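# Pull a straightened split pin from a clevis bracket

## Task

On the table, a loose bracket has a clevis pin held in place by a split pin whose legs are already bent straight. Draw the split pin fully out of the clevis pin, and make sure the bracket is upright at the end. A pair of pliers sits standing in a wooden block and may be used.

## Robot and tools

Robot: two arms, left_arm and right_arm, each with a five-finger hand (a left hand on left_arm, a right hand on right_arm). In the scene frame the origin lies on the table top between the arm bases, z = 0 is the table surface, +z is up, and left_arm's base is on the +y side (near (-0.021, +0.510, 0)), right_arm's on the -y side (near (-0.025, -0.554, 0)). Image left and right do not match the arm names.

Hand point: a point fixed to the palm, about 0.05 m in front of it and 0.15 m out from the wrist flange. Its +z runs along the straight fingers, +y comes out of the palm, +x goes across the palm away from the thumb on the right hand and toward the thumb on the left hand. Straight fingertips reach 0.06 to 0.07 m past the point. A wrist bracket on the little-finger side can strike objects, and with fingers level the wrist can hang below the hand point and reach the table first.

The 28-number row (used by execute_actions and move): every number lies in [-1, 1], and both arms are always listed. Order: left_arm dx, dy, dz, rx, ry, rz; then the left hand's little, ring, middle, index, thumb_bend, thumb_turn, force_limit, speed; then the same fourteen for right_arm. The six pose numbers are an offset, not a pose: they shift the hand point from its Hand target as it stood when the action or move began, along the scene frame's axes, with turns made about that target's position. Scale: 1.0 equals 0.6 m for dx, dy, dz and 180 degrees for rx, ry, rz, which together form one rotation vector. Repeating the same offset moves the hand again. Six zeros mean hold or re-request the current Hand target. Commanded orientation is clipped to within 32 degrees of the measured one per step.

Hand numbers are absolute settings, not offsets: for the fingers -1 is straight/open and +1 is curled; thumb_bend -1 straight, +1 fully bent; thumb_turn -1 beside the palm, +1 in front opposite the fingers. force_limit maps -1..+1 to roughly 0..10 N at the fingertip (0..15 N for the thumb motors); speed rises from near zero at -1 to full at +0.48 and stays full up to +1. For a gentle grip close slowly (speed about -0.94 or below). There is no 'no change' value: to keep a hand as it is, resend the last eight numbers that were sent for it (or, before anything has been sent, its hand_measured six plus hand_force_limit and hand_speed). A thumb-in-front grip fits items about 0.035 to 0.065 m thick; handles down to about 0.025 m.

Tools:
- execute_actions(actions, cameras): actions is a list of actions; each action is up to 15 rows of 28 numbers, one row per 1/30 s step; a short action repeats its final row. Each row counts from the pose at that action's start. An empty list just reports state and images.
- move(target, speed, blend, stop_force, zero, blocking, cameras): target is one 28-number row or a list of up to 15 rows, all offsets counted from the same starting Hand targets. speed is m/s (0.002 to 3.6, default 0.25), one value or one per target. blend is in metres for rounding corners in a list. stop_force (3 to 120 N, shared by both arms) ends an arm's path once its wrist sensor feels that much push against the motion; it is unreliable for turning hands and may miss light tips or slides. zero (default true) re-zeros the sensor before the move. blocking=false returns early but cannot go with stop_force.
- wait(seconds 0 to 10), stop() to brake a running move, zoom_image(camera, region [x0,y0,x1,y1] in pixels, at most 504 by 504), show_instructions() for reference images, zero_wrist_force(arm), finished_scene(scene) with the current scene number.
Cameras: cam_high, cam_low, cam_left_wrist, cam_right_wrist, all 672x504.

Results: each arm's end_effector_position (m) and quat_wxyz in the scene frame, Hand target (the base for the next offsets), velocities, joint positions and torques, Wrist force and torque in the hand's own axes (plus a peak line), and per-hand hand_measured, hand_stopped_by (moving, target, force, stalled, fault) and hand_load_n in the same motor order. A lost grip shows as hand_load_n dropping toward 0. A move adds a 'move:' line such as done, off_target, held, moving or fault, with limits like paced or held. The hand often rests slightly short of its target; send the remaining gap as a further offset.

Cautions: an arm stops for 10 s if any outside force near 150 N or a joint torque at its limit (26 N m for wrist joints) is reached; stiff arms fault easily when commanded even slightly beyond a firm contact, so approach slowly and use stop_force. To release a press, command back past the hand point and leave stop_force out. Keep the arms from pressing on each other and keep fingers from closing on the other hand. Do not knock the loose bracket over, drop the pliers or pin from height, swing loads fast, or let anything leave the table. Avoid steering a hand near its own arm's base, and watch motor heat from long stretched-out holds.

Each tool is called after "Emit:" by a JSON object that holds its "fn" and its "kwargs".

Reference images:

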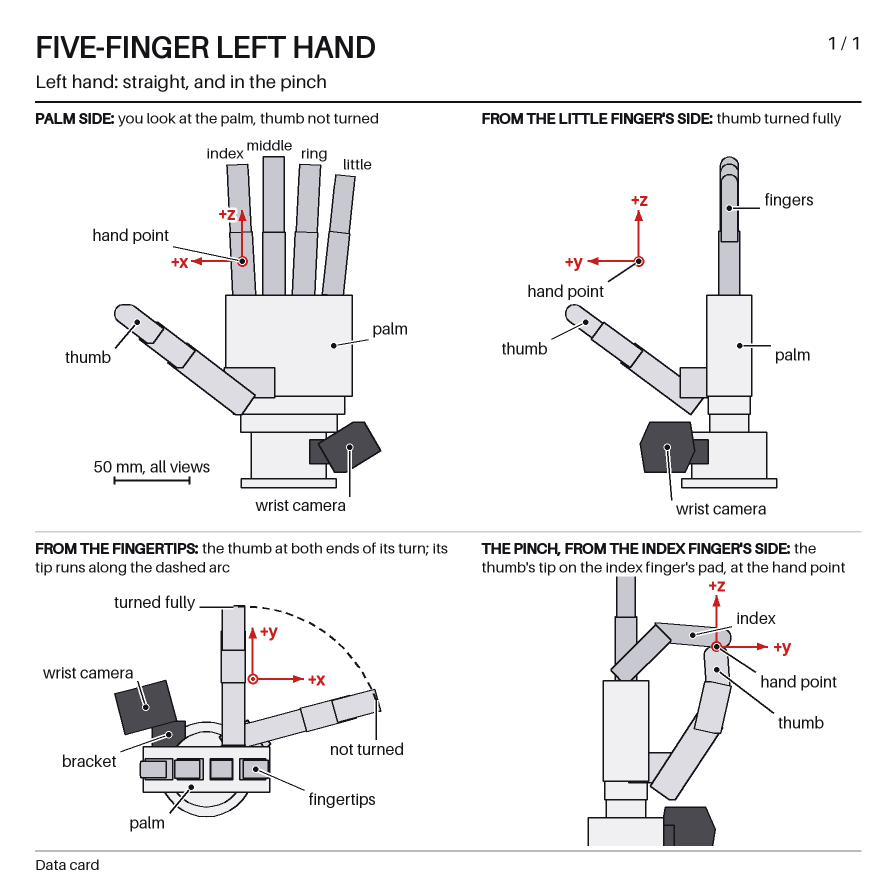

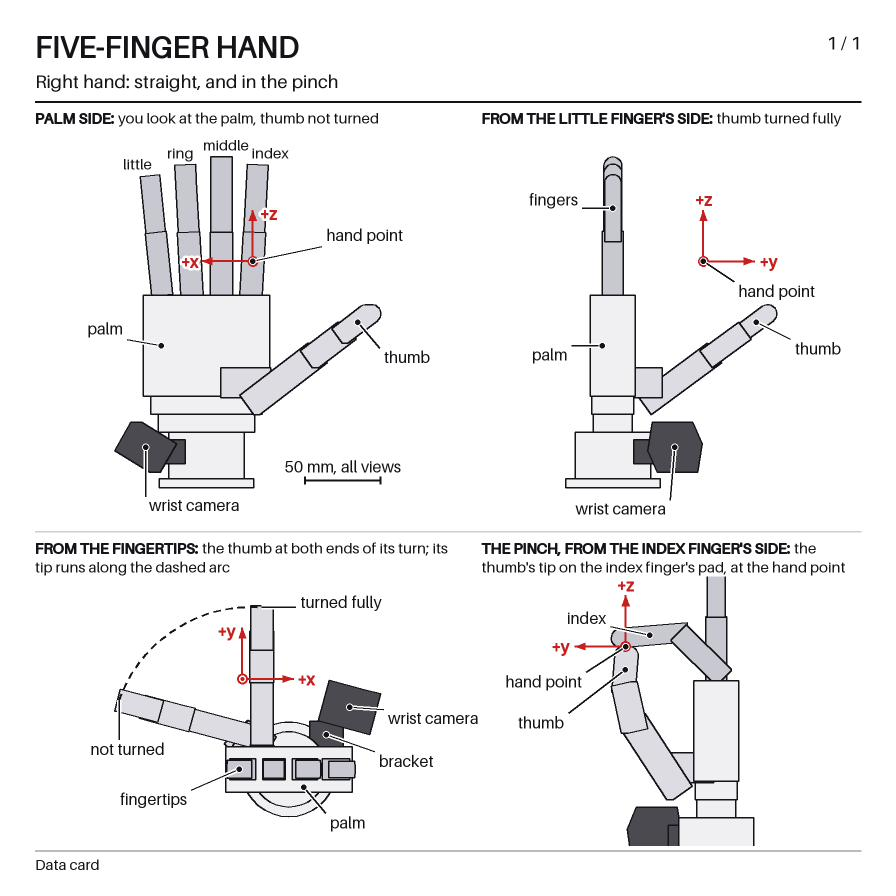

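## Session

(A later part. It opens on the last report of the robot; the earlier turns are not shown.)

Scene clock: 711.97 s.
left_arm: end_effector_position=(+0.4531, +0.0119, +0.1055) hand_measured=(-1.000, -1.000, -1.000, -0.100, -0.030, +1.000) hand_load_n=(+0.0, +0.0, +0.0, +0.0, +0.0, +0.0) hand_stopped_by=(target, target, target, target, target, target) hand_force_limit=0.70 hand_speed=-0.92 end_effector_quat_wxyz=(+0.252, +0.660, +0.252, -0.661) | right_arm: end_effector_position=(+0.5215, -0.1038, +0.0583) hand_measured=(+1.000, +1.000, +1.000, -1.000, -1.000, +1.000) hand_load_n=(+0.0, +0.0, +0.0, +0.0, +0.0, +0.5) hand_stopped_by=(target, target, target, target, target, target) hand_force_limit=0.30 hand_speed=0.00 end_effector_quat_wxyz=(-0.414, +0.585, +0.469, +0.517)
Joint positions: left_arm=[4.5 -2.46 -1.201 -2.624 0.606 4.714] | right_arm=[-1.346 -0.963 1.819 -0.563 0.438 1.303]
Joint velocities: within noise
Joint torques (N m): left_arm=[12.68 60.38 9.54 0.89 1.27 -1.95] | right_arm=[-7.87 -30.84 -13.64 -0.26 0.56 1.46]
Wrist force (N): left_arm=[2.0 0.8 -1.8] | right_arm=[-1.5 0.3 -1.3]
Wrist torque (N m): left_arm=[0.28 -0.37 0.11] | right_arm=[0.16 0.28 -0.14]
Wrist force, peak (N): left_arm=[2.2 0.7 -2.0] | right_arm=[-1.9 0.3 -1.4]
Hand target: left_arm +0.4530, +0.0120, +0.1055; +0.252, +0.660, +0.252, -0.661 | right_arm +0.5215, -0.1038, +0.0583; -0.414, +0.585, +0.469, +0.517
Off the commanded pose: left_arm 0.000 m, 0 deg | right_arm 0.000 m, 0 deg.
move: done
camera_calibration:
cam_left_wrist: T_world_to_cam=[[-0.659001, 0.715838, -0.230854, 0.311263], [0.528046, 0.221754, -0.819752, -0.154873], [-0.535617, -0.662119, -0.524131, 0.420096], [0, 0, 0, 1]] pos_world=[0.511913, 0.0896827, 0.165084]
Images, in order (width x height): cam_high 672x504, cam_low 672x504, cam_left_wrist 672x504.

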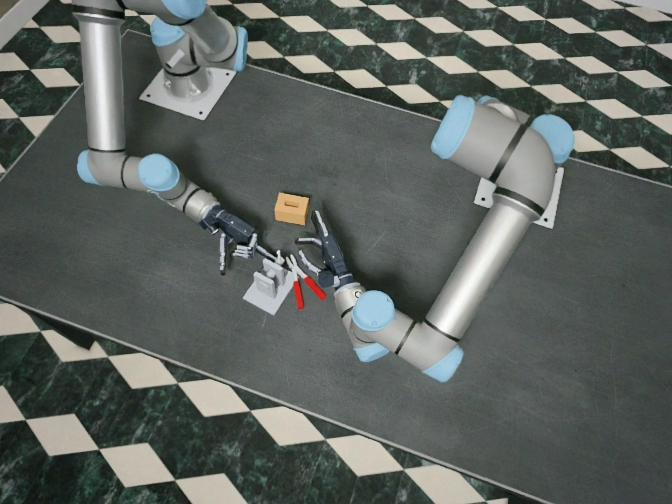

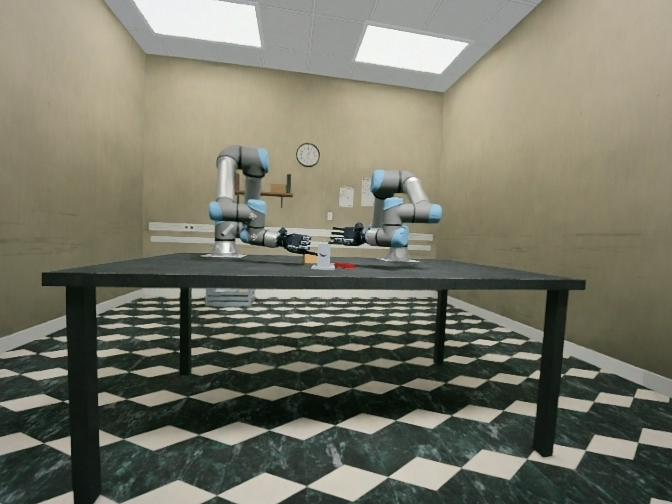

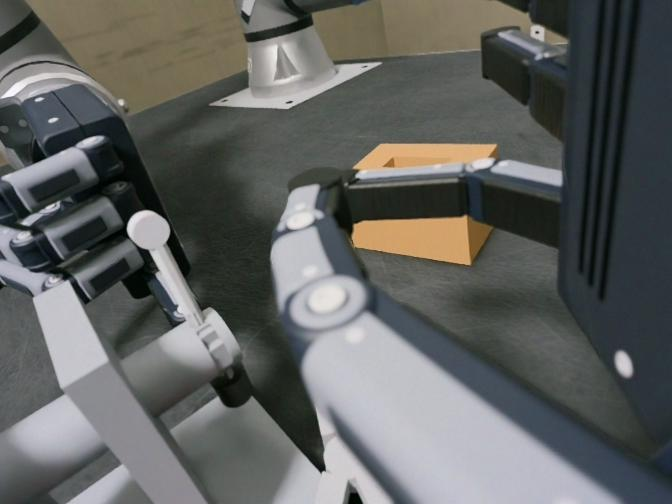

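Emit:
{"fn": "move", "kwargs": {"target": [[-0.02,0.10,0.06,0,0,0.1389,-1,-1,-1,-0.1,-0.03,1,0.7,-0.92,-0.04,0.009,0,0,0,0,1,1,1,-1,-1,1,0.3,0],[-0.02,0.10,0.06,0,0,0.1389,-1,-1,-1,-0.1,-0.03,1,0.7,-0.92,-0.04,0.009,0.0837,0,0,0,1,1,1,-1,-1,1,0.3,0]], "cameras": ["cam_low","cam_high","cam_left_wrist"], "speed": 0.06}}

Emit:
{"fn": "zoom_image", "kwargs": {"camera": "cam_high", "region": [240, 210, 320, 280]}}

Emit:
{"fn": "zoom_image", "kwargs": {"camera": "cam_low", "region": [290, 220, 370, 280]}}

Scene clock: 732.33 s.
left_arm: end_effector_position=(+0.4410, +0.0720, +0.1415) hand_measured=(-1.000, -1.000, -1.000, -0.100, -0.030, +1.000) hand_load_n=(+0.0, +0.0, +0.0, -0.5, +0.0, +0.0) hand_stopped_by=(target, target, target, target, target, target) hand_force_limit=0.70 hand_speed=-0.92 end_effector_quat_wxyz=(+0.389, +0.590, +0.389, -0.591) | right_arm: end_effector_position=(+0.4975, -0.0983, +0.1084) hand_measured=(+1.000, +1.000, +1.000, -1.000, -1.000, +1.000) hand_load_n=(+0.0, +0.0, +0.0, +0.0, +0.0, +0.0) hand_stopped_by=(target, target, target, target, target, target) hand_force_limit=0.30 hand_speed=0.00 end_effector_quat_wxyz=(-0.414, +0.585, +0.469, +0.517)
Joint positions: left_arm=[4.637 -2.12 -1.723 -2.443 0.307 4.715] | right_arm=[-1.323 -1.087 1.857 -0.49 0.46 1.318]
Joint velocities: within noise
Joint torques (N m): left_arm=[12.29 46.23 10.58 1.17 -1.47 -1.98] | right_arm=[-8.22 -51.29 -23.38 1.66 -1.88 -2.01]
Wrist force (N): left_arm=[1.7 0.7 -1.5] | right_arm=[-1.7 0.2 -1.2]
Wrist torque (N m): left_arm=[0.26 -0.34 0.05] | right_arm=[0.15 0.30 -0.15]
Wrist force, peak (N): left_arm=[2.3 1.0 -2.0] | right_arm=[-2.1 0.1 -1.4]
Hand target: left_arm +0.4410, +0.0720, +0.1415; +0.389, +0.590, +0.389, -0.591 | right_arm +0.4975, -0.0984, +0.1085; -0.414, +0.585, +0.469, +0.517
Off the commanded pose: left_arm 0.000 m, 0 deg | right_arm 0.000 m, 0 deg.
move: done
camera_calibration:
cam_left_wrist: T_world_to_cam=[[-0.899797, 0.370248, -0.230827, 0.399701], [0.384847, 0.424242, -0.819702, -0.0838078], [-0.205567, -0.826399, -0.524221, 0.338637], [0, 0, 0, 1]] pos_world=[0.461515, 0.167415, 0.201084]
Images, in order (width x height): cam_high 672x504, cam_low 672x504, cam_left_wrist 672x504.

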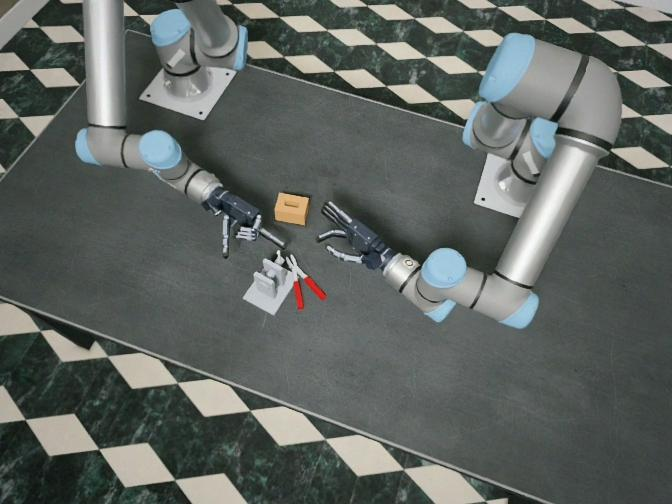

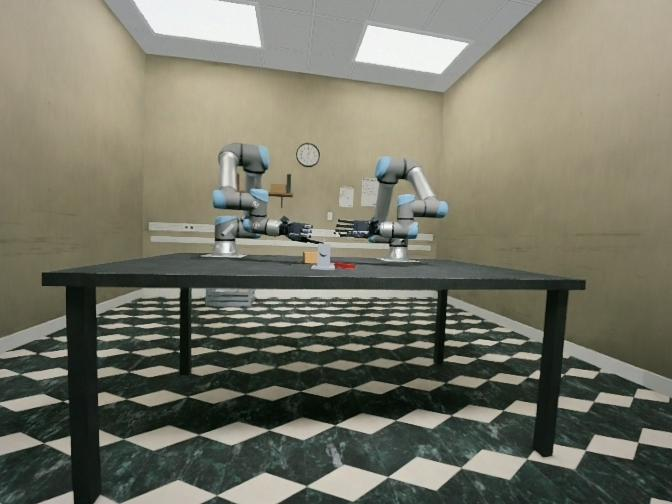

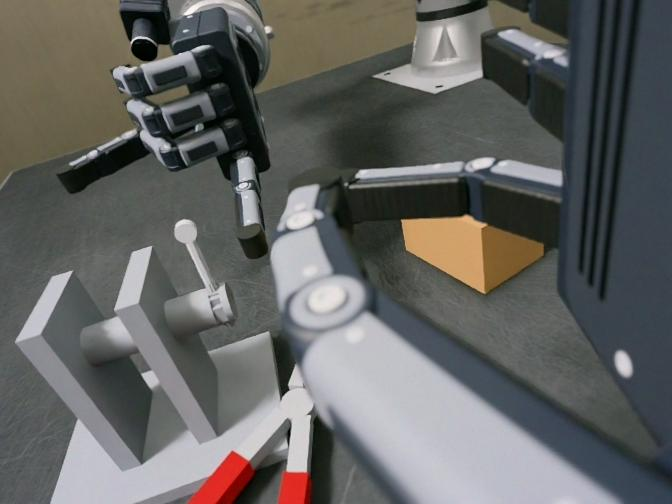

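Scaled by 6.300 from the camera's 672x504 image, which has a finer 960x720 frame.

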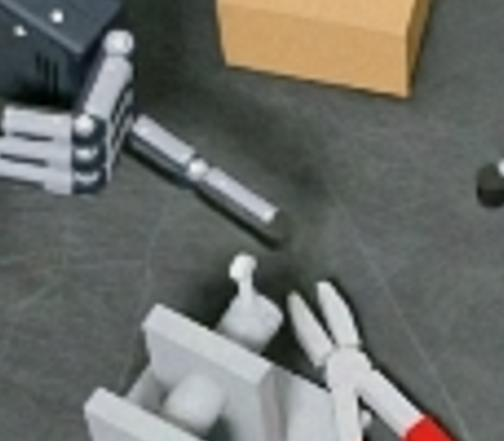

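Scaled by 6.300 from the camera's 672x504 image, which has a finer 960x720 frame.

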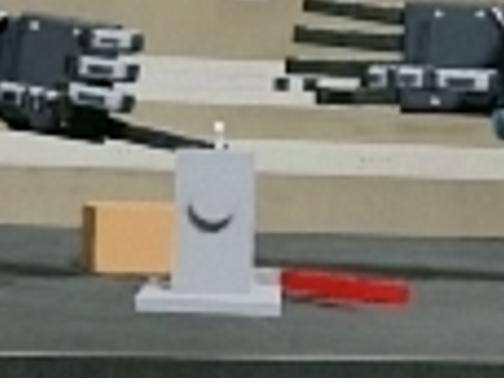

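Emit:
{"fn": "move", "kwargs": {"target": [0,0,0,0,0,0,-1,-1,-1,-0.1,-0.03,1,0.7,-0.92,0.039,-0.0087,0.0,0,0,0,1,1,1,-1,-1,1,0.3,0], "cameras": ["cam_low","cam_high","cam_left_wrist"], "speed": 0.015, "stop_force": 3}}

Emit:
{"fn": "zoom_image", "kwargs": {"camera": "cam_high", "region": [240, 210, 320, 280]}}

Emit:
{"fn": "zoom_image", "kwargs": {"camera": "cam_left_wrist", "region": [100, 170, 300, 370]}}

Scene clock: 738.80 s.
left_arm: end_effector_position=(+0.4410, +0.0720, +0.1415) hand_measured=(-1.000, -1.000, -1.000, -0.100, -0.030, +1.000) hand_load_n=(+0.0, +0.0, +0.0, +0.0, +0.0, +0.0) hand_stopped_by=(target, target, target, target, target, target) hand_force_limit=0.70 hand_speed=-0.92 end_effector_quat_wxyz=(+0.389, +0.590, +0.389, -0.591) | right_arm: end_effector_position=(+0.5162, -0.1026, +0.1085) hand_measured=(+1.000, +1.000, +1.000, -1.000, -1.000, +1.000) hand_load_n=(+0.0, +0.0, +0.0, +0.0, +0.0, +0.0) hand_stopped_by=(target, target, target, target, target, target) hand_force_limit=0.30 hand_speed=0.00 end_effector_quat_wxyz=(-0.414, +0.585, +0.469, +0.517)
Joint positions: left_arm=[4.637 -2.12 -1.723 -2.443 0.307 4.715] | right_arm=[-1.341 -1.058 1.809 -0.46 0.443 1.306]
Joint velocities: within noise
Joint torques (N m): left_arm=[11.66 44.8 20.13 0.65 -1.15 -2] | right_arm=[12.02 -52.72 -6.72 -1.57 1.2 1.76]
Wrist force (N): left_arm=[1.6 0.4 -1.4] | right_arm=[-2.0 -0.4 -1.6]
Wrist torque (N m): left_arm=[0.23 -0.31 0.05] | right_arm=[0.18 0.30 -0.18]
Wrist force, peak (N): left_arm=[1.9 0.7 -1.5] | right_arm=[-1.6 -4.8 -2.5]
Hand target: left_arm +0.4410, +0.0720, +0.1415; +0.389, +0.590, +0.389, -0.591 | right_arm +0.5162, -0.1026, +0.1085; -0.414, +0.585, +0.469, +0.517 (not the last commanded pose)
Off the commanded pose: left_arm 0.000 m, 0 deg | right_arm 0.005 m, 0 deg.
move: contact (right_arm)
camera_calibration:
cam_left_wrist: T_world_to_cam=[[-0.899797, 0.370248, -0.230827, 0.399701], [0.384847, 0.424242, -0.819702, -0.0838078], [-0.205567, -0.826399, -0.524221, 0.338637], [0, 0, 0, 1]] pos_world=[0.461515, 0.167415, 0.201084]
Images, in order (width x height): cam_high 672x504, cam_low 672x504, cam_left_wrist 672x504.

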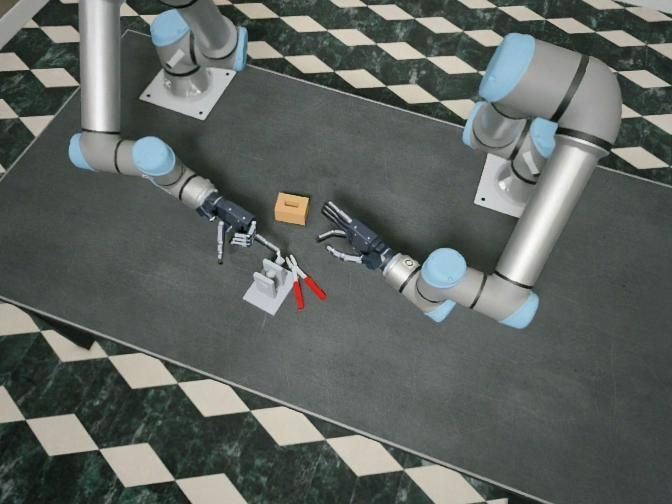

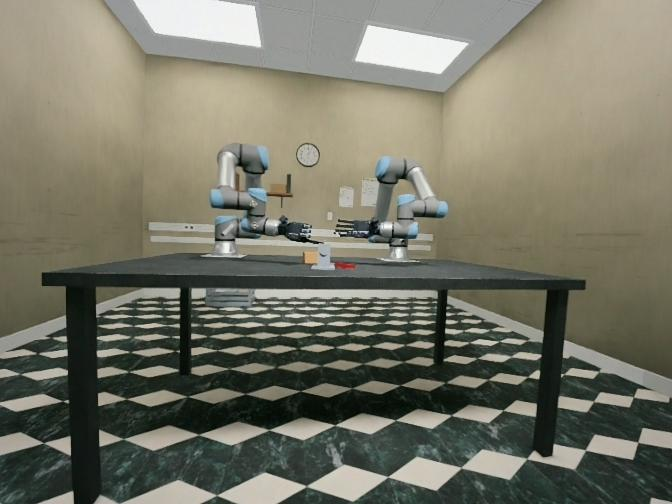

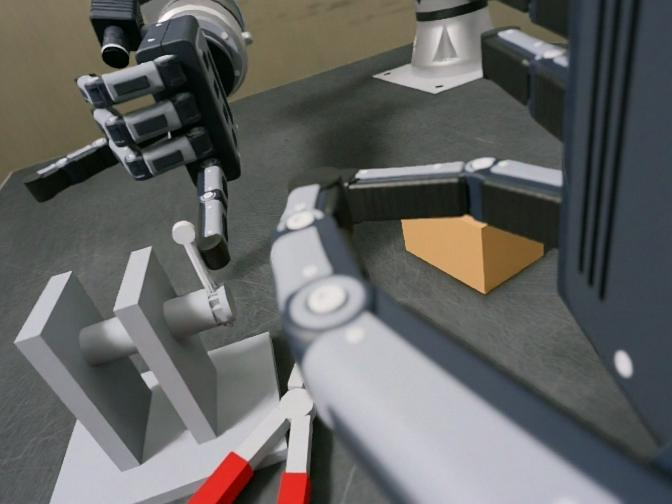

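Scaled by 6.300 from the camera's 672x504 image, which has a finer 960x720 frame.

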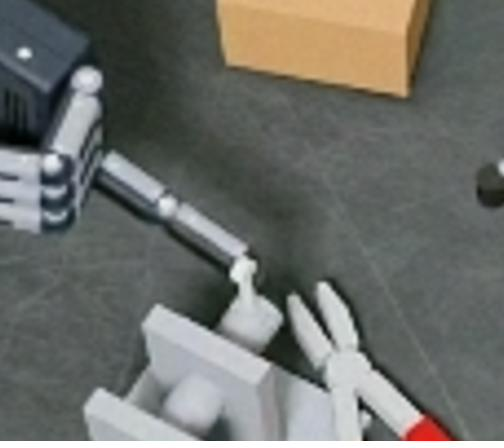

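Scaled by 2.520 from the camera's 672x504 image, which has a finer 960x720 frame.

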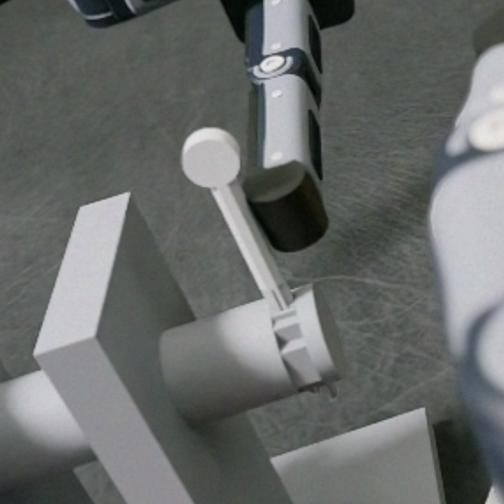

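Emit:
{"fn": "move", "kwargs": {"target": [0,0,0,0,0,0,-1,-1,-1,-0.1,-0.03,1,0.7,-0.92,0.002,-0.0005,0.02,0,0,0,1,1,1,-1,-1,1,0.3,0], "cameras": ["cam_high","cam_left_wrist"], "speed": 0.01, "stop_force": 15}}

Emit:
{"fn": "zoom_image", "kwargs": {"camera": "cam_left_wrist", "region": [100, 170, 300, 370]}}

Scene clock: 742.37 s.
left_arm: end_effector_position=(+0.4410, +0.0720, +0.1415) hand_measured=(-1.000, -1.000, -1.000, -0.100, -0.030, +1.000) hand_load_n=(+0.0, +0.0, +0.0, +0.0, +0.0, +0.0) hand_stopped_by=(target, target, target, target, target, target) hand_force_limit=0.70 hand_speed=-0.92 end_effector_quat_wxyz=(+0.389, +0.590, +0.389, -0.591) | right_arm: end_effector_position=(+0.5174, -0.1029, +0.1205) hand_measured=(+1.000, +1.000, +1.000, -1.000, -1.000, +1.000) hand_load_n=(+0.5, +0.0, +0.0, +0.5, +0.0, +0.5) hand_stopped_by=(target, target, target, target, target, target) hand_force_limit=0.30 hand_speed=0.00 end_effector_quat_wxyz=(-0.414, +0.585, +0.469, +0.517)
Joint positions: left_arm=[4.637 -2.12 -1.723 -2.443 0.307 4.715] | right_arm=[-1.342 -1.076 1.798 -0.431 0.441 1.305]
Joint velocities: within noise
Joint torques (N m): left_arm=[11.75 44.09 19.28 0.46 -0.91 -1.84] | right_arm=[-10.97 -52.07 -24.07 1.01 -1.24 -2.15]
Wrist force (N): left_arm=[1.7 0.6 -1.4] | right_arm=[-2.1 -2.4 -3.9]
Wrist torque (N m): left_arm=[0.25 -0.34 0.05] | right_arm=[0.43 0.26 -0.20]
Wrist force, peak (N): left_arm=[2.0 0.6 -1.5] | right_arm=[-7.2 -3.3 -2.2]
Hand target: left_arm +0.4410, +0.0720, +0.1415; +0.389, +0.590, +0.389, -0.591 | right_arm +0.5174, -0.1029, +0.1205; -0.414, +0.585, +0.469, +0.517
Off the commanded pose: left_arm 0.000 m, 0 deg | right_arm 0.000 m, 0 deg.
move: done
camera_calibration:
cam_left_wrist: T_world_to_cam=[[-0.899797, 0.370248, -0.230827, 0.399701], [0.384847, 0.424242, -0.819702, -0.0838078], [-0.205567, -0.826399, -0.524221, 0.338637], [0, 0, 0, 1]] pos_world=[0.461515, 0.167415, 0.201084]
Images, in order (width x height): cam_high 672x504, cam_left_wrist 672x504.

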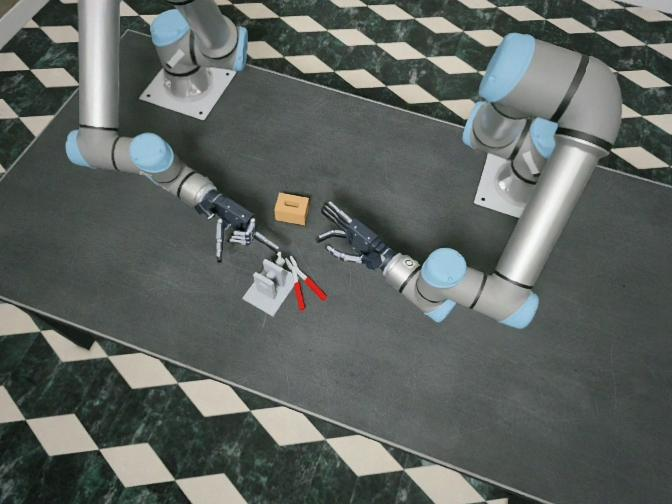

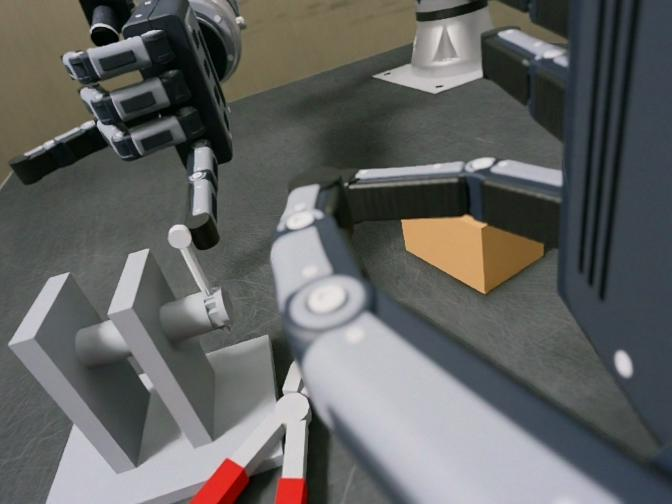

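Scaled by 2.520 from the camera's 672x504 image, which has a finer 960x720 frame.

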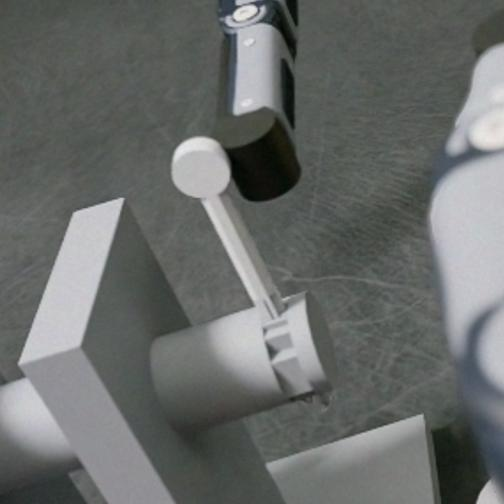

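Emit:
{"fn": "move", "kwargs": {"target": [[0,0,0,0,0,0,-1,-1,-1,-0.1,-0.03,1,0.7,-0.92,-0.04,0.0089,0,0,0,0,1,1,1,-1,-1,1,0.3,0],[0,0,0,0,0,0,-1,-1,-1,-0.1,-0.03,1,0.7,-0.92,-0.04,0.0089,-0.11,0,0,0,1,1,1,-1,-1,1,0.3,0],[0,0,0,0,0,0,-1,-1,-1,-0.1,-0.03,1,0.7,-0.92,0.010,-0.0022,-0.11,0,0,0,1,1,1,-1,-1,1,0.3,0]], "cameras": ["cam_high","cam_left_wrist"], "speed": 0.08}}

Emit:
{"fn": "zoom_image", "kwargs": {"camera": "cam_left_wrist", "region": [100, 170, 300, 370]}}

Emit:
{"fn": "zoom_image", "kwargs": {"camera": "cam_high", "region": [240, 210, 320, 280]}}

Scene clock: 763.20 s.
left_arm: end_effector_position=(+0.4410, +0.0720, +0.1415) hand_measured=(-1.000, -1.000, -1.000, -0.100, -0.030, +1.000) hand_load_n=(+0.0, +0.0, +0.0, +0.0, +0.0, +0.0) hand_stopped_by=(target, target, target, target, target, target) hand_force_limit=0.70 hand_speed=-0.92 end_effector_quat_wxyz=(+0.389, +0.590, +0.389, -0.591) | right_arm: end_effector_position=(+0.5233, -0.1042, +0.0545) hand_measured=(+1.000, +1.000, +1.000, -1.000, -1.000, +1.000) hand_load_n=(+0.0, +0.0, +0.0, +0.0, +0.0, +0.5) hand_stopped_by=(target, target, target, target, target, target) hand_force_limit=0.30 hand_speed=0.00 end_effector_quat_wxyz=(-0.414, +0.585, +0.469, +0.517)
Joint positions: left_arm=[4.637 -2.12 -1.723 -2.443 0.307 4.715] | right_arm=[-1.347 -0.953 1.816 -0.568 0.436 1.302]
Joint velocities: within noise
Joint torques (N m): left_arm=[10.65 43.37 19.21 0 -0.75 -1.83] | right_arm=[-10.59 -27.02 -20.81 1.77 -2.09 -2.02]
Wrist force (N): left_arm=[1.7 0.5 -1.4] | right_arm=[-1.8 0.1 -1.3]
Wrist torque (N m): left_arm=[0.24 -0.34 0.05] | right_arm=[0.13 0.32 -0.15]
Wrist force, peak (N): left_arm=[1.7 0.7 -1.7] | right_arm=[-2.6 -2.5 -4.0]
Hand target: left_arm +0.4410, +0.0720, +0.1415; +0.389, +0.590, +0.389, -0.591 | right_arm +0.5234, -0.1042, +0.0545; -0.414, +0.585, +0.469, +0.517
Off the commanded pose: left_arm 0.000 m, 0 deg | right_arm 0.000 m, 0 deg.
move: done
camera_calibration:
cam_left_wrist: T_world_to_cam=[[-0.899797, 0.370248, -0.230827, 0.399701], [0.384847, 0.424242, -0.819702, -0.0838078], [-0.205567, -0.826399, -0.524221, 0.338637], [0, 0, 0, 1]] pos_world=[0.461515, 0.167415, 0.201084]
Images, in order (width x height): cam_high 672x504, cam_left_wrist 672x504.

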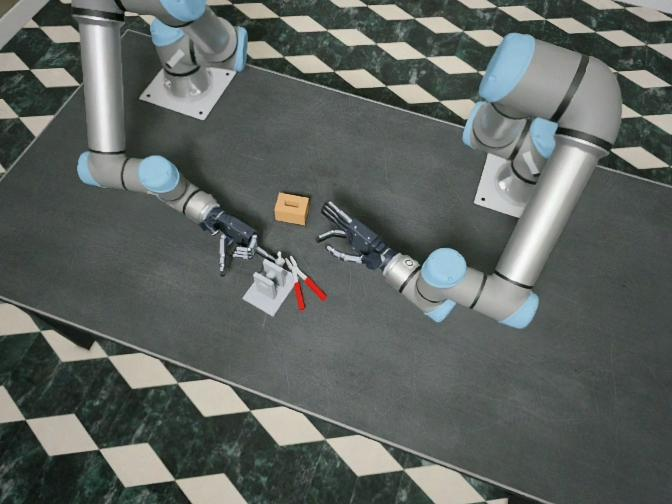

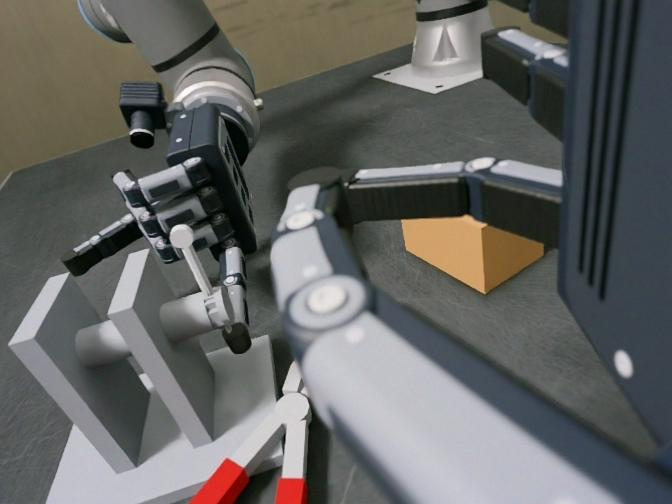

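Scaled by 2.520 from the camera's 672x504 image, which has a finer 960x720 frame.

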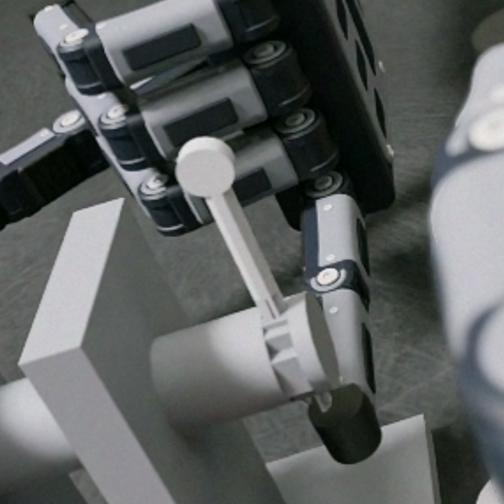

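Scaled by 6.300 from the camera's 672x504 image, which has a finer 960x720 frame.

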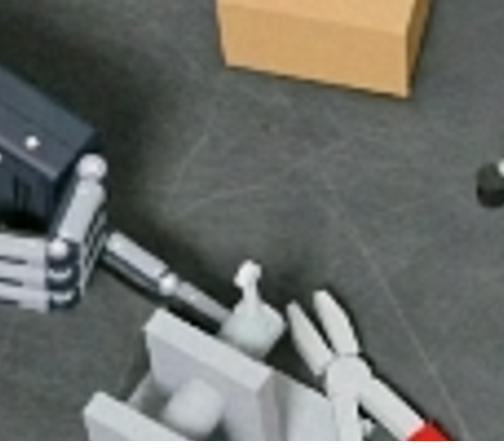

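Emit:
{"fn": "move", "kwargs": {"target": [[-0.0121,-0.0578,-0.0642,0,0,0,-1,-1,-1,-0.1,-0.03,1,0.7,-0.92,0,0,0,0,0,0,1,1,1,-1,-1,1,0.3,0]], "speed": 0.1}}

Scene clock: 779.50 s.
left_arm: end_effector_position=(+0.4338, +0.0375, +0.1032) hand_measured=(-1.000, -1.000, -1.000, -0.100, -0.030, +1.000) hand_load_n=(+0.0, +0.0, +0.0, +0.0, +0.0, +0.0) hand_stopped_by=(target, target, target, target, target, target) hand_force_limit=0.70 hand_speed=-0.92 end_effector_quat_wxyz=(+0.389, +0.590, +0.389, -0.591) | right_arm: end_effector_position=(+0.5234, -0.1042, +0.0545) hand_measured=(+1.000, +1.000, +1.000, -1.000, -1.000, +1.000) hand_load_n=(+0.0, +0.0, +0.0, +0.0, +0.0, +0.0) hand_stopped_by=(target, target, target, target, target, target) hand_force_limit=0.30 hand_speed=0.00 end_effector_quat_wxyz=(-0.414, +0.585, +0.469, +0.517)
Joint positions: left_arm=[4.57 -2.193 -1.724 -2.371 0.24 4.716] | right_arm=[-1.348 -0.953 1.815 -0.568 0.436 1.302]
Joint velocities: within noise
Joint torques (N m): left_arm=[-10.35 34.97 21.23 1.36 -1.49 -1.91] | right_arm=[-8.83 -28.55 -16.09 1.62 -1.76 -1.96]
Wrist force (N): left_arm=[1.5 0.6 -1.7] | right_arm=[-1.7 0.0 -1.3]
Wrist torque (N m): left_arm=[0.25 -0.27 0.03] | right_arm=[0.12 0.31 -0.16]
Wrist force, peak (N): left_arm=[2.0 0.7 -1.6] | right_arm=[-2.0 0.3 -1.4]
Hand target: left_arm +0.4338, +0.0373, +0.1030; +0.389, +0.590, +0.389, -0.591 | right_arm +0.5234, -0.1042, +0.0545; -0.414, +0.585, +0.469, +0.517
Off the commanded pose: left_arm 0.000 m, 0 deg | right_arm 0.000 m, 0 deg.
move: done
camera_calibration:
cam_left_wrist: T_world_to_cam=[[-0.899788, 0.370246, -0.230869, 0.397068], [0.384863, 0.42416, -0.819737, -0.0977477], [-0.205579, -0.826442, -0.524148, 0.288547], [0, 0, 0, 1]] pos_world=[0.454215, 0.132915, 0.162784]
cam_right_wrist: T_world_to_cam=[[0.941829, -0.19616, 0.272909, -0.531132], [0.0856198, -0.64518, -0.759218, -0.0700339], [0.325004, 0.73842, -0.590854, 0.0557671], [0, 0, 0, 1]] pos_world=[0.488107, -0.190551, 0.12473]

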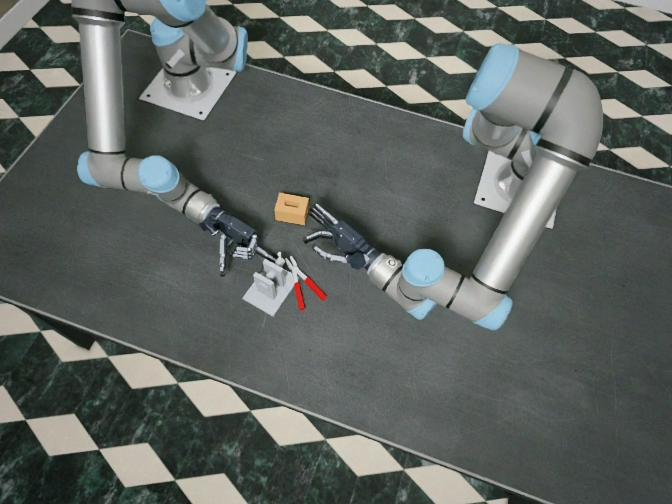

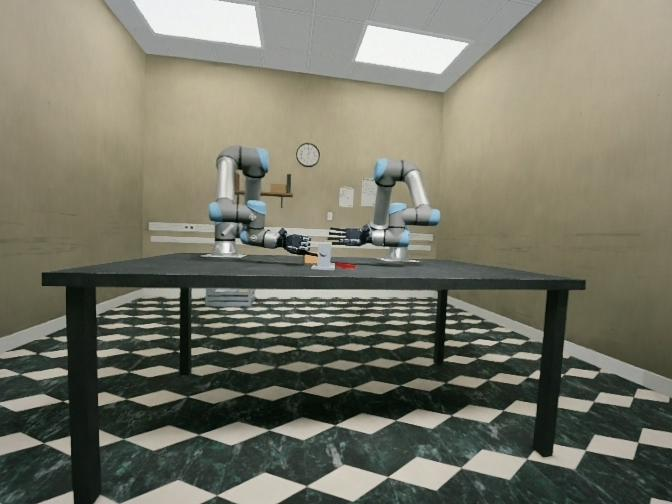

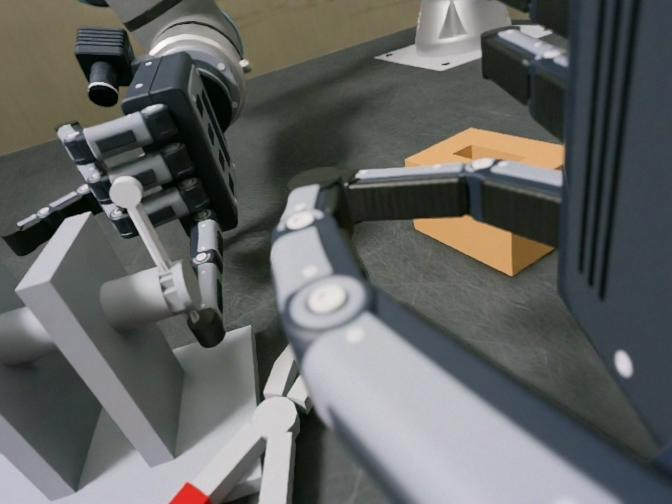

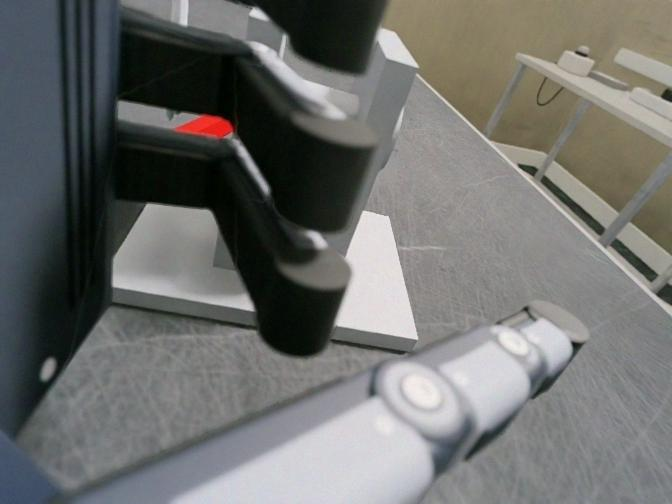

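Emit:
{"fn": "move", "kwargs": {"target": [[-0.0252,-0.0483,0.0017,0,0,0,-1,-1,-0.05,-0.05,-0.03,1,0.9,-0.8,0,0,0,0,0,0,1,1,1,-1,-1,1,0.3,0],[0.0545,-0.0890,0.0017,0,0,0,-1,-1,-0.05,-0.05,-0.03,1,0.9,-0.8,0,0,0,0,0,0,1,1,1,-1,-1,1,0.3,0]], "speed": 0.06}}

Emit:
{"fn": "zoom_image", "kwargs": {"camera": "cam_left_wrist", "region": [40, 80, 400, 350]}}

Emit:
{"fn": "zoom_image", "kwargs": {"camera": "cam_high", "region": [240, 210, 320, 280]}}

Scene clock: 783.57 s.
left_arm: end_effector_position=(+0.4665, -0.0161, +0.1040) hand_measured=(-1.000, -1.000, -0.050, -0.050, -0.030, +1.000) hand_load_n=(+0.0, +0.0, +0.0, +0.0, +0.0, +0.5) hand_stopped_by=(target, target, target, target, target, target) hand_force_limit=0.90 hand_speed=-0.80 end_effector_quat_wxyz=(+0.389, +0.590, +0.389, -0.591) | right_arm: end_effector_position=(+0.5234, -0.1042, +0.0545) hand_measured=(+1.000, +1.000, +1.000, -1.000, -1.000, +1.000) hand_load_n=(+0.0, +0.0, +0.0, +0.0, +0.0, +0.5) hand_stopped_by=(target, target, target, target, target, target) hand_force_limit=0.30 hand_speed=0.00 end_effector_quat_wxyz=(-0.414, +0.585, +0.469, +0.517)
Joint positions: left_arm=[4.488 -2.286 -1.543 -2.459 0.157 4.717] | right_arm=[-1.348 -0.953 1.815 -0.568 0.436 1.302]
Joint velocities: within noise
Joint torques (N m): left_arm=[-10.88 40.54 22.92 -2.06 -1.5 2.17] | right_arm=[-10.12 -26.64 -20.37 1.01 -1.96 -2.02]
Wrist force (N): left_arm=[1.6 0.3 -1.5] | right_arm=[-1.5 0.1 -1.4]
Wrist torque (N m): left_arm=[0.20 -0.33 0.02] | right_arm=[0.13 0.29 -0.15]
Wrist force, peak (N): left_arm=[1.7 0.6 -2.1] | right_arm=[-1.8 0.2 -1.6]
Hand target: left_arm +0.4665, -0.0161, +0.1040; +0.389, +0.590, +0.389, -0.591 | right_arm +0.5234, -0.1042, +0.0545; -0.414, +0.585, +0.469, +0.517
Off the commanded pose: left_arm 0.000 m, 0 deg | right_arm 0.000 m, 0 deg.
move: done
camera_calibration:
cam_left_wrist: T_world_to_cam=[[-0.899809, 0.370219, -0.230831, 0.446527], [0.384868, 0.424382, -0.81962, -0.0869806], [-0.205478, -0.82634, -0.524347, 0.251366], [0, 0, 0, 1]] pos_world=[0.486915, 0.0793144, 0.163584]
cam_right_wrist: T_world_to_cam=[[0.941829, -0.19616, 0.272909, -0.531226], [0.0856198, -0.64518, -0.759218, -0.0700425], [0.325004, 0.73842, -0.590854, 0.0557346], [0, 0, 0, 1]] pos_world=[0.488207, -0.190551, 0.12473]

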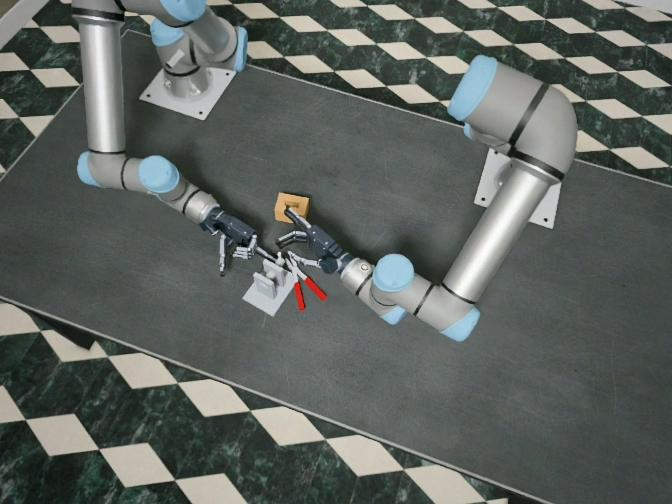

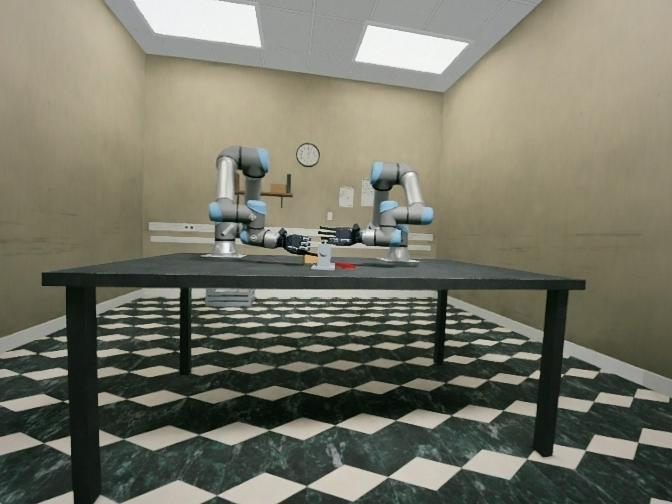

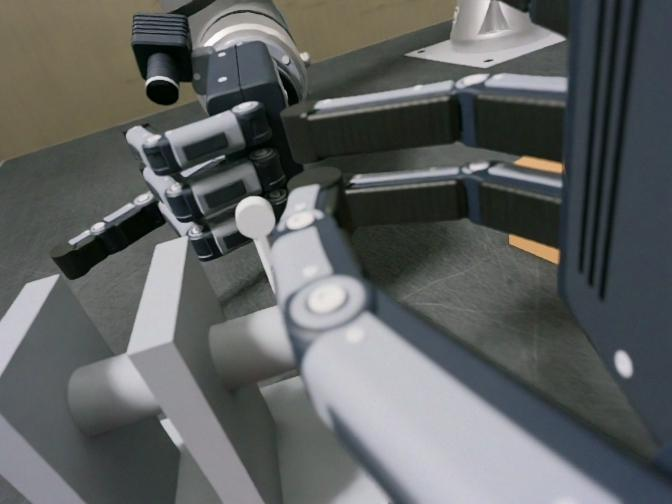

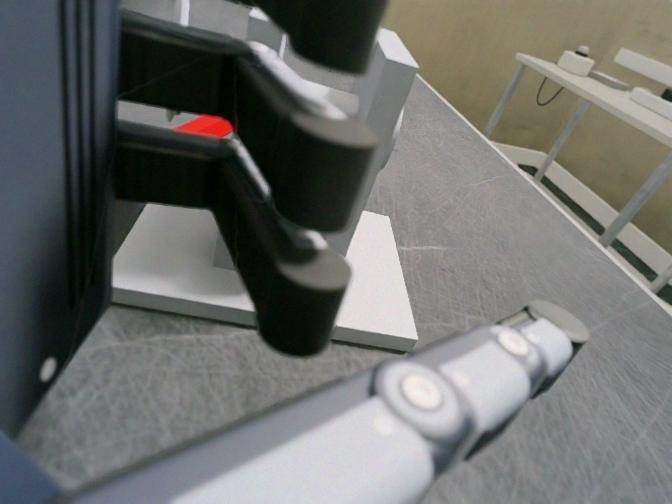

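Scaled by 1.400 from the camera's 672x504 image, which has a finer 960x720 frame.

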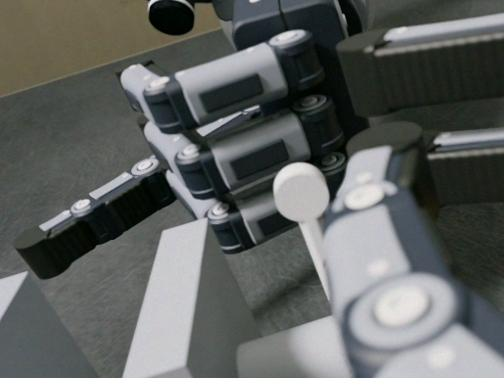

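Scaled by 6.300 from the camera's 672x504 image, which has a finer 960x720 frame.

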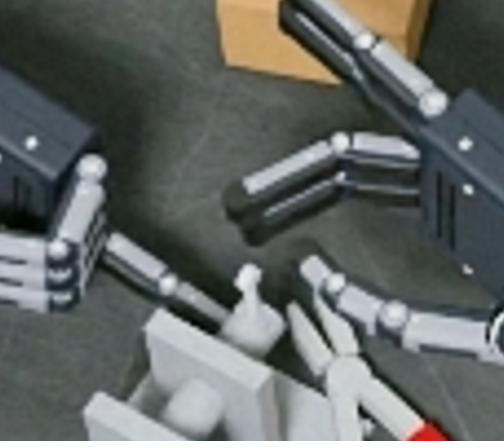

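Emit:
{"fn": "move", "kwargs": {"target": [0.0250,-0.0140,-0.0010,0,0,0,-1,-1,-0.05,-0.05,-0.03,1,0.9,-0.8,0,0,0,0,0,0,1,1,1,-1,-1,1,0.3,0], "speed": 0.03, "stop_force": 3, "cameras": ["cam_left_wrist","cam_high","cam_low"]}}

Emit:
{"fn": "zoom_image", "kwargs": {"camera": "cam_high", "region": [240, 210, 320, 280]}}

Emit:
{"fn": "zoom_image", "kwargs": {"camera": "cam_low", "region": [290, 220, 370, 280]}}

Scene clock: 788.20 s.
left_arm: end_effector_position=(+0.4815, -0.0245, +0.1034) hand_measured=(-1.000, -1.000, -0.050, -0.050, -0.030, +1.000) hand_load_n=(+0.0, +0.0, +0.0, +0.0, +0.0, +0.0) hand_stopped_by=(target, target, target, target, target, target) hand_force_limit=0.90 hand_speed=-0.80 end_effector_quat_wxyz=(+0.389, +0.590, +0.389, -0.591) | right_arm: end_effector_position=(+0.5234, -0.1042, +0.0545) hand_measured=(+1.000, +1.000, +1.000, -1.000, -1.000, +1.000) hand_load_n=(+0.0, +0.0, +0.0, +0.0, +0.5, +0.0) hand_stopped_by=(target, target, target, target, target, target) hand_force_limit=0.30 hand_speed=0.00 end_effector_quat_wxyz=(-0.414, +0.585, +0.469, +0.517)
Joint positions: left_arm=[4.48 -2.32 -1.48 -2.49 0.15 4.719] | right_arm=[-1.348 -0.953 1.815 -0.568 0.436 1.302]
Joint velocities: within noise
Joint torques (N m): left_arm=[-10.6 42.18 21.61 -1.89 -1.38 2.32] | right_arm=[-9.9 -28.03 -18.39 0.51 -1.8 -2.02]
Wrist force (N): left_arm=[1.7 0.5 -1.5] | right_arm=[-1.6 0.2 -1.6]
Wrist torque (N m): left_arm=[0.20 -0.34 0.05] | right_arm=[0.16 0.31 -0.15]
Wrist force, peak (N): left_arm=[1.7 0.9 -1.7] | right_arm=[-1.8 0.4 -1.5]
Hand target: left_arm +0.4815, -0.0245, +0.1034; +0.389, +0.590, +0.389, -0.591 | right_arm +0.5234, -0.1042, +0.0545; -0.414, +0.585, +0.469, +0.517
Off the commanded pose: left_arm 0.000 m, 0 deg | right_arm 0.000 m, 0 deg.
move: done
camera_calibration:
cam_left_wrist: T_world_to_cam=[[-0.899797, 0.370248, -0.230827, 0.462987], [0.384847, 0.424242, -0.819702, -0.0896469], [-0.205567, -0.826399, -0.524221, 0.247221], [0, 0, 0, 1]] pos_world=[0.501915, 0.070915, 0.162984]
Images, in order (width x height): cam_high 672x504, cam_low 672x504, cam_left_wrist 672x504.

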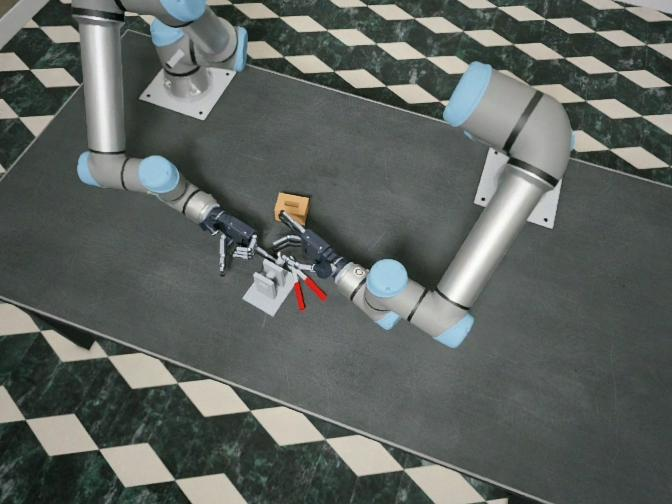

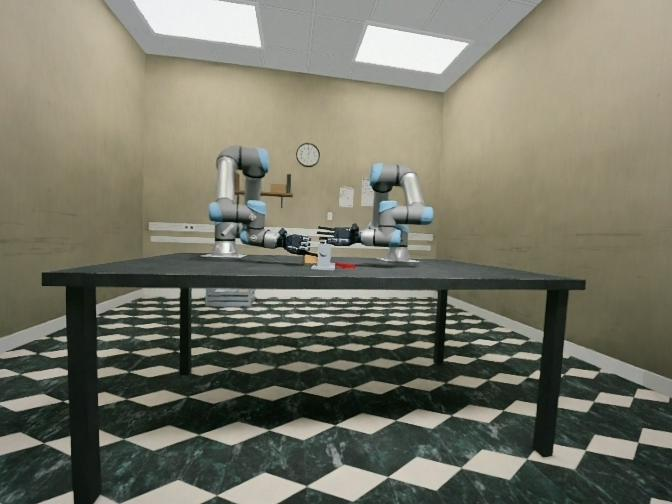

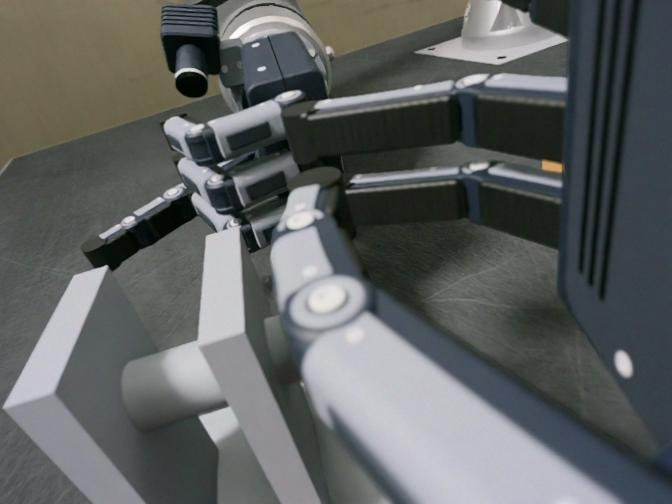

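Scaled by 6.300 from the camera's 672x504 image, which has a finer 960x720 frame.

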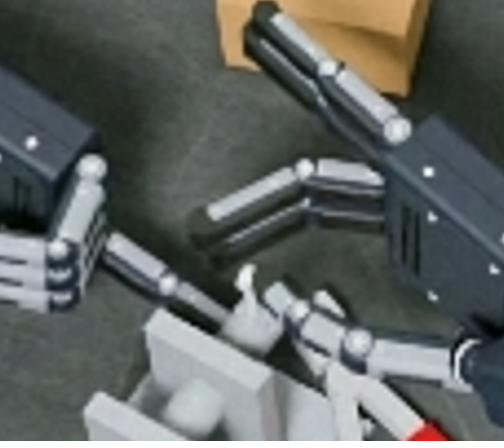

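Scaled by 6.300 from the camera's 672x504 image, which has a finer 960x720 frame.

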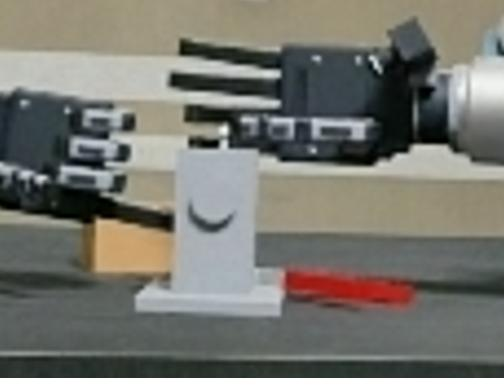

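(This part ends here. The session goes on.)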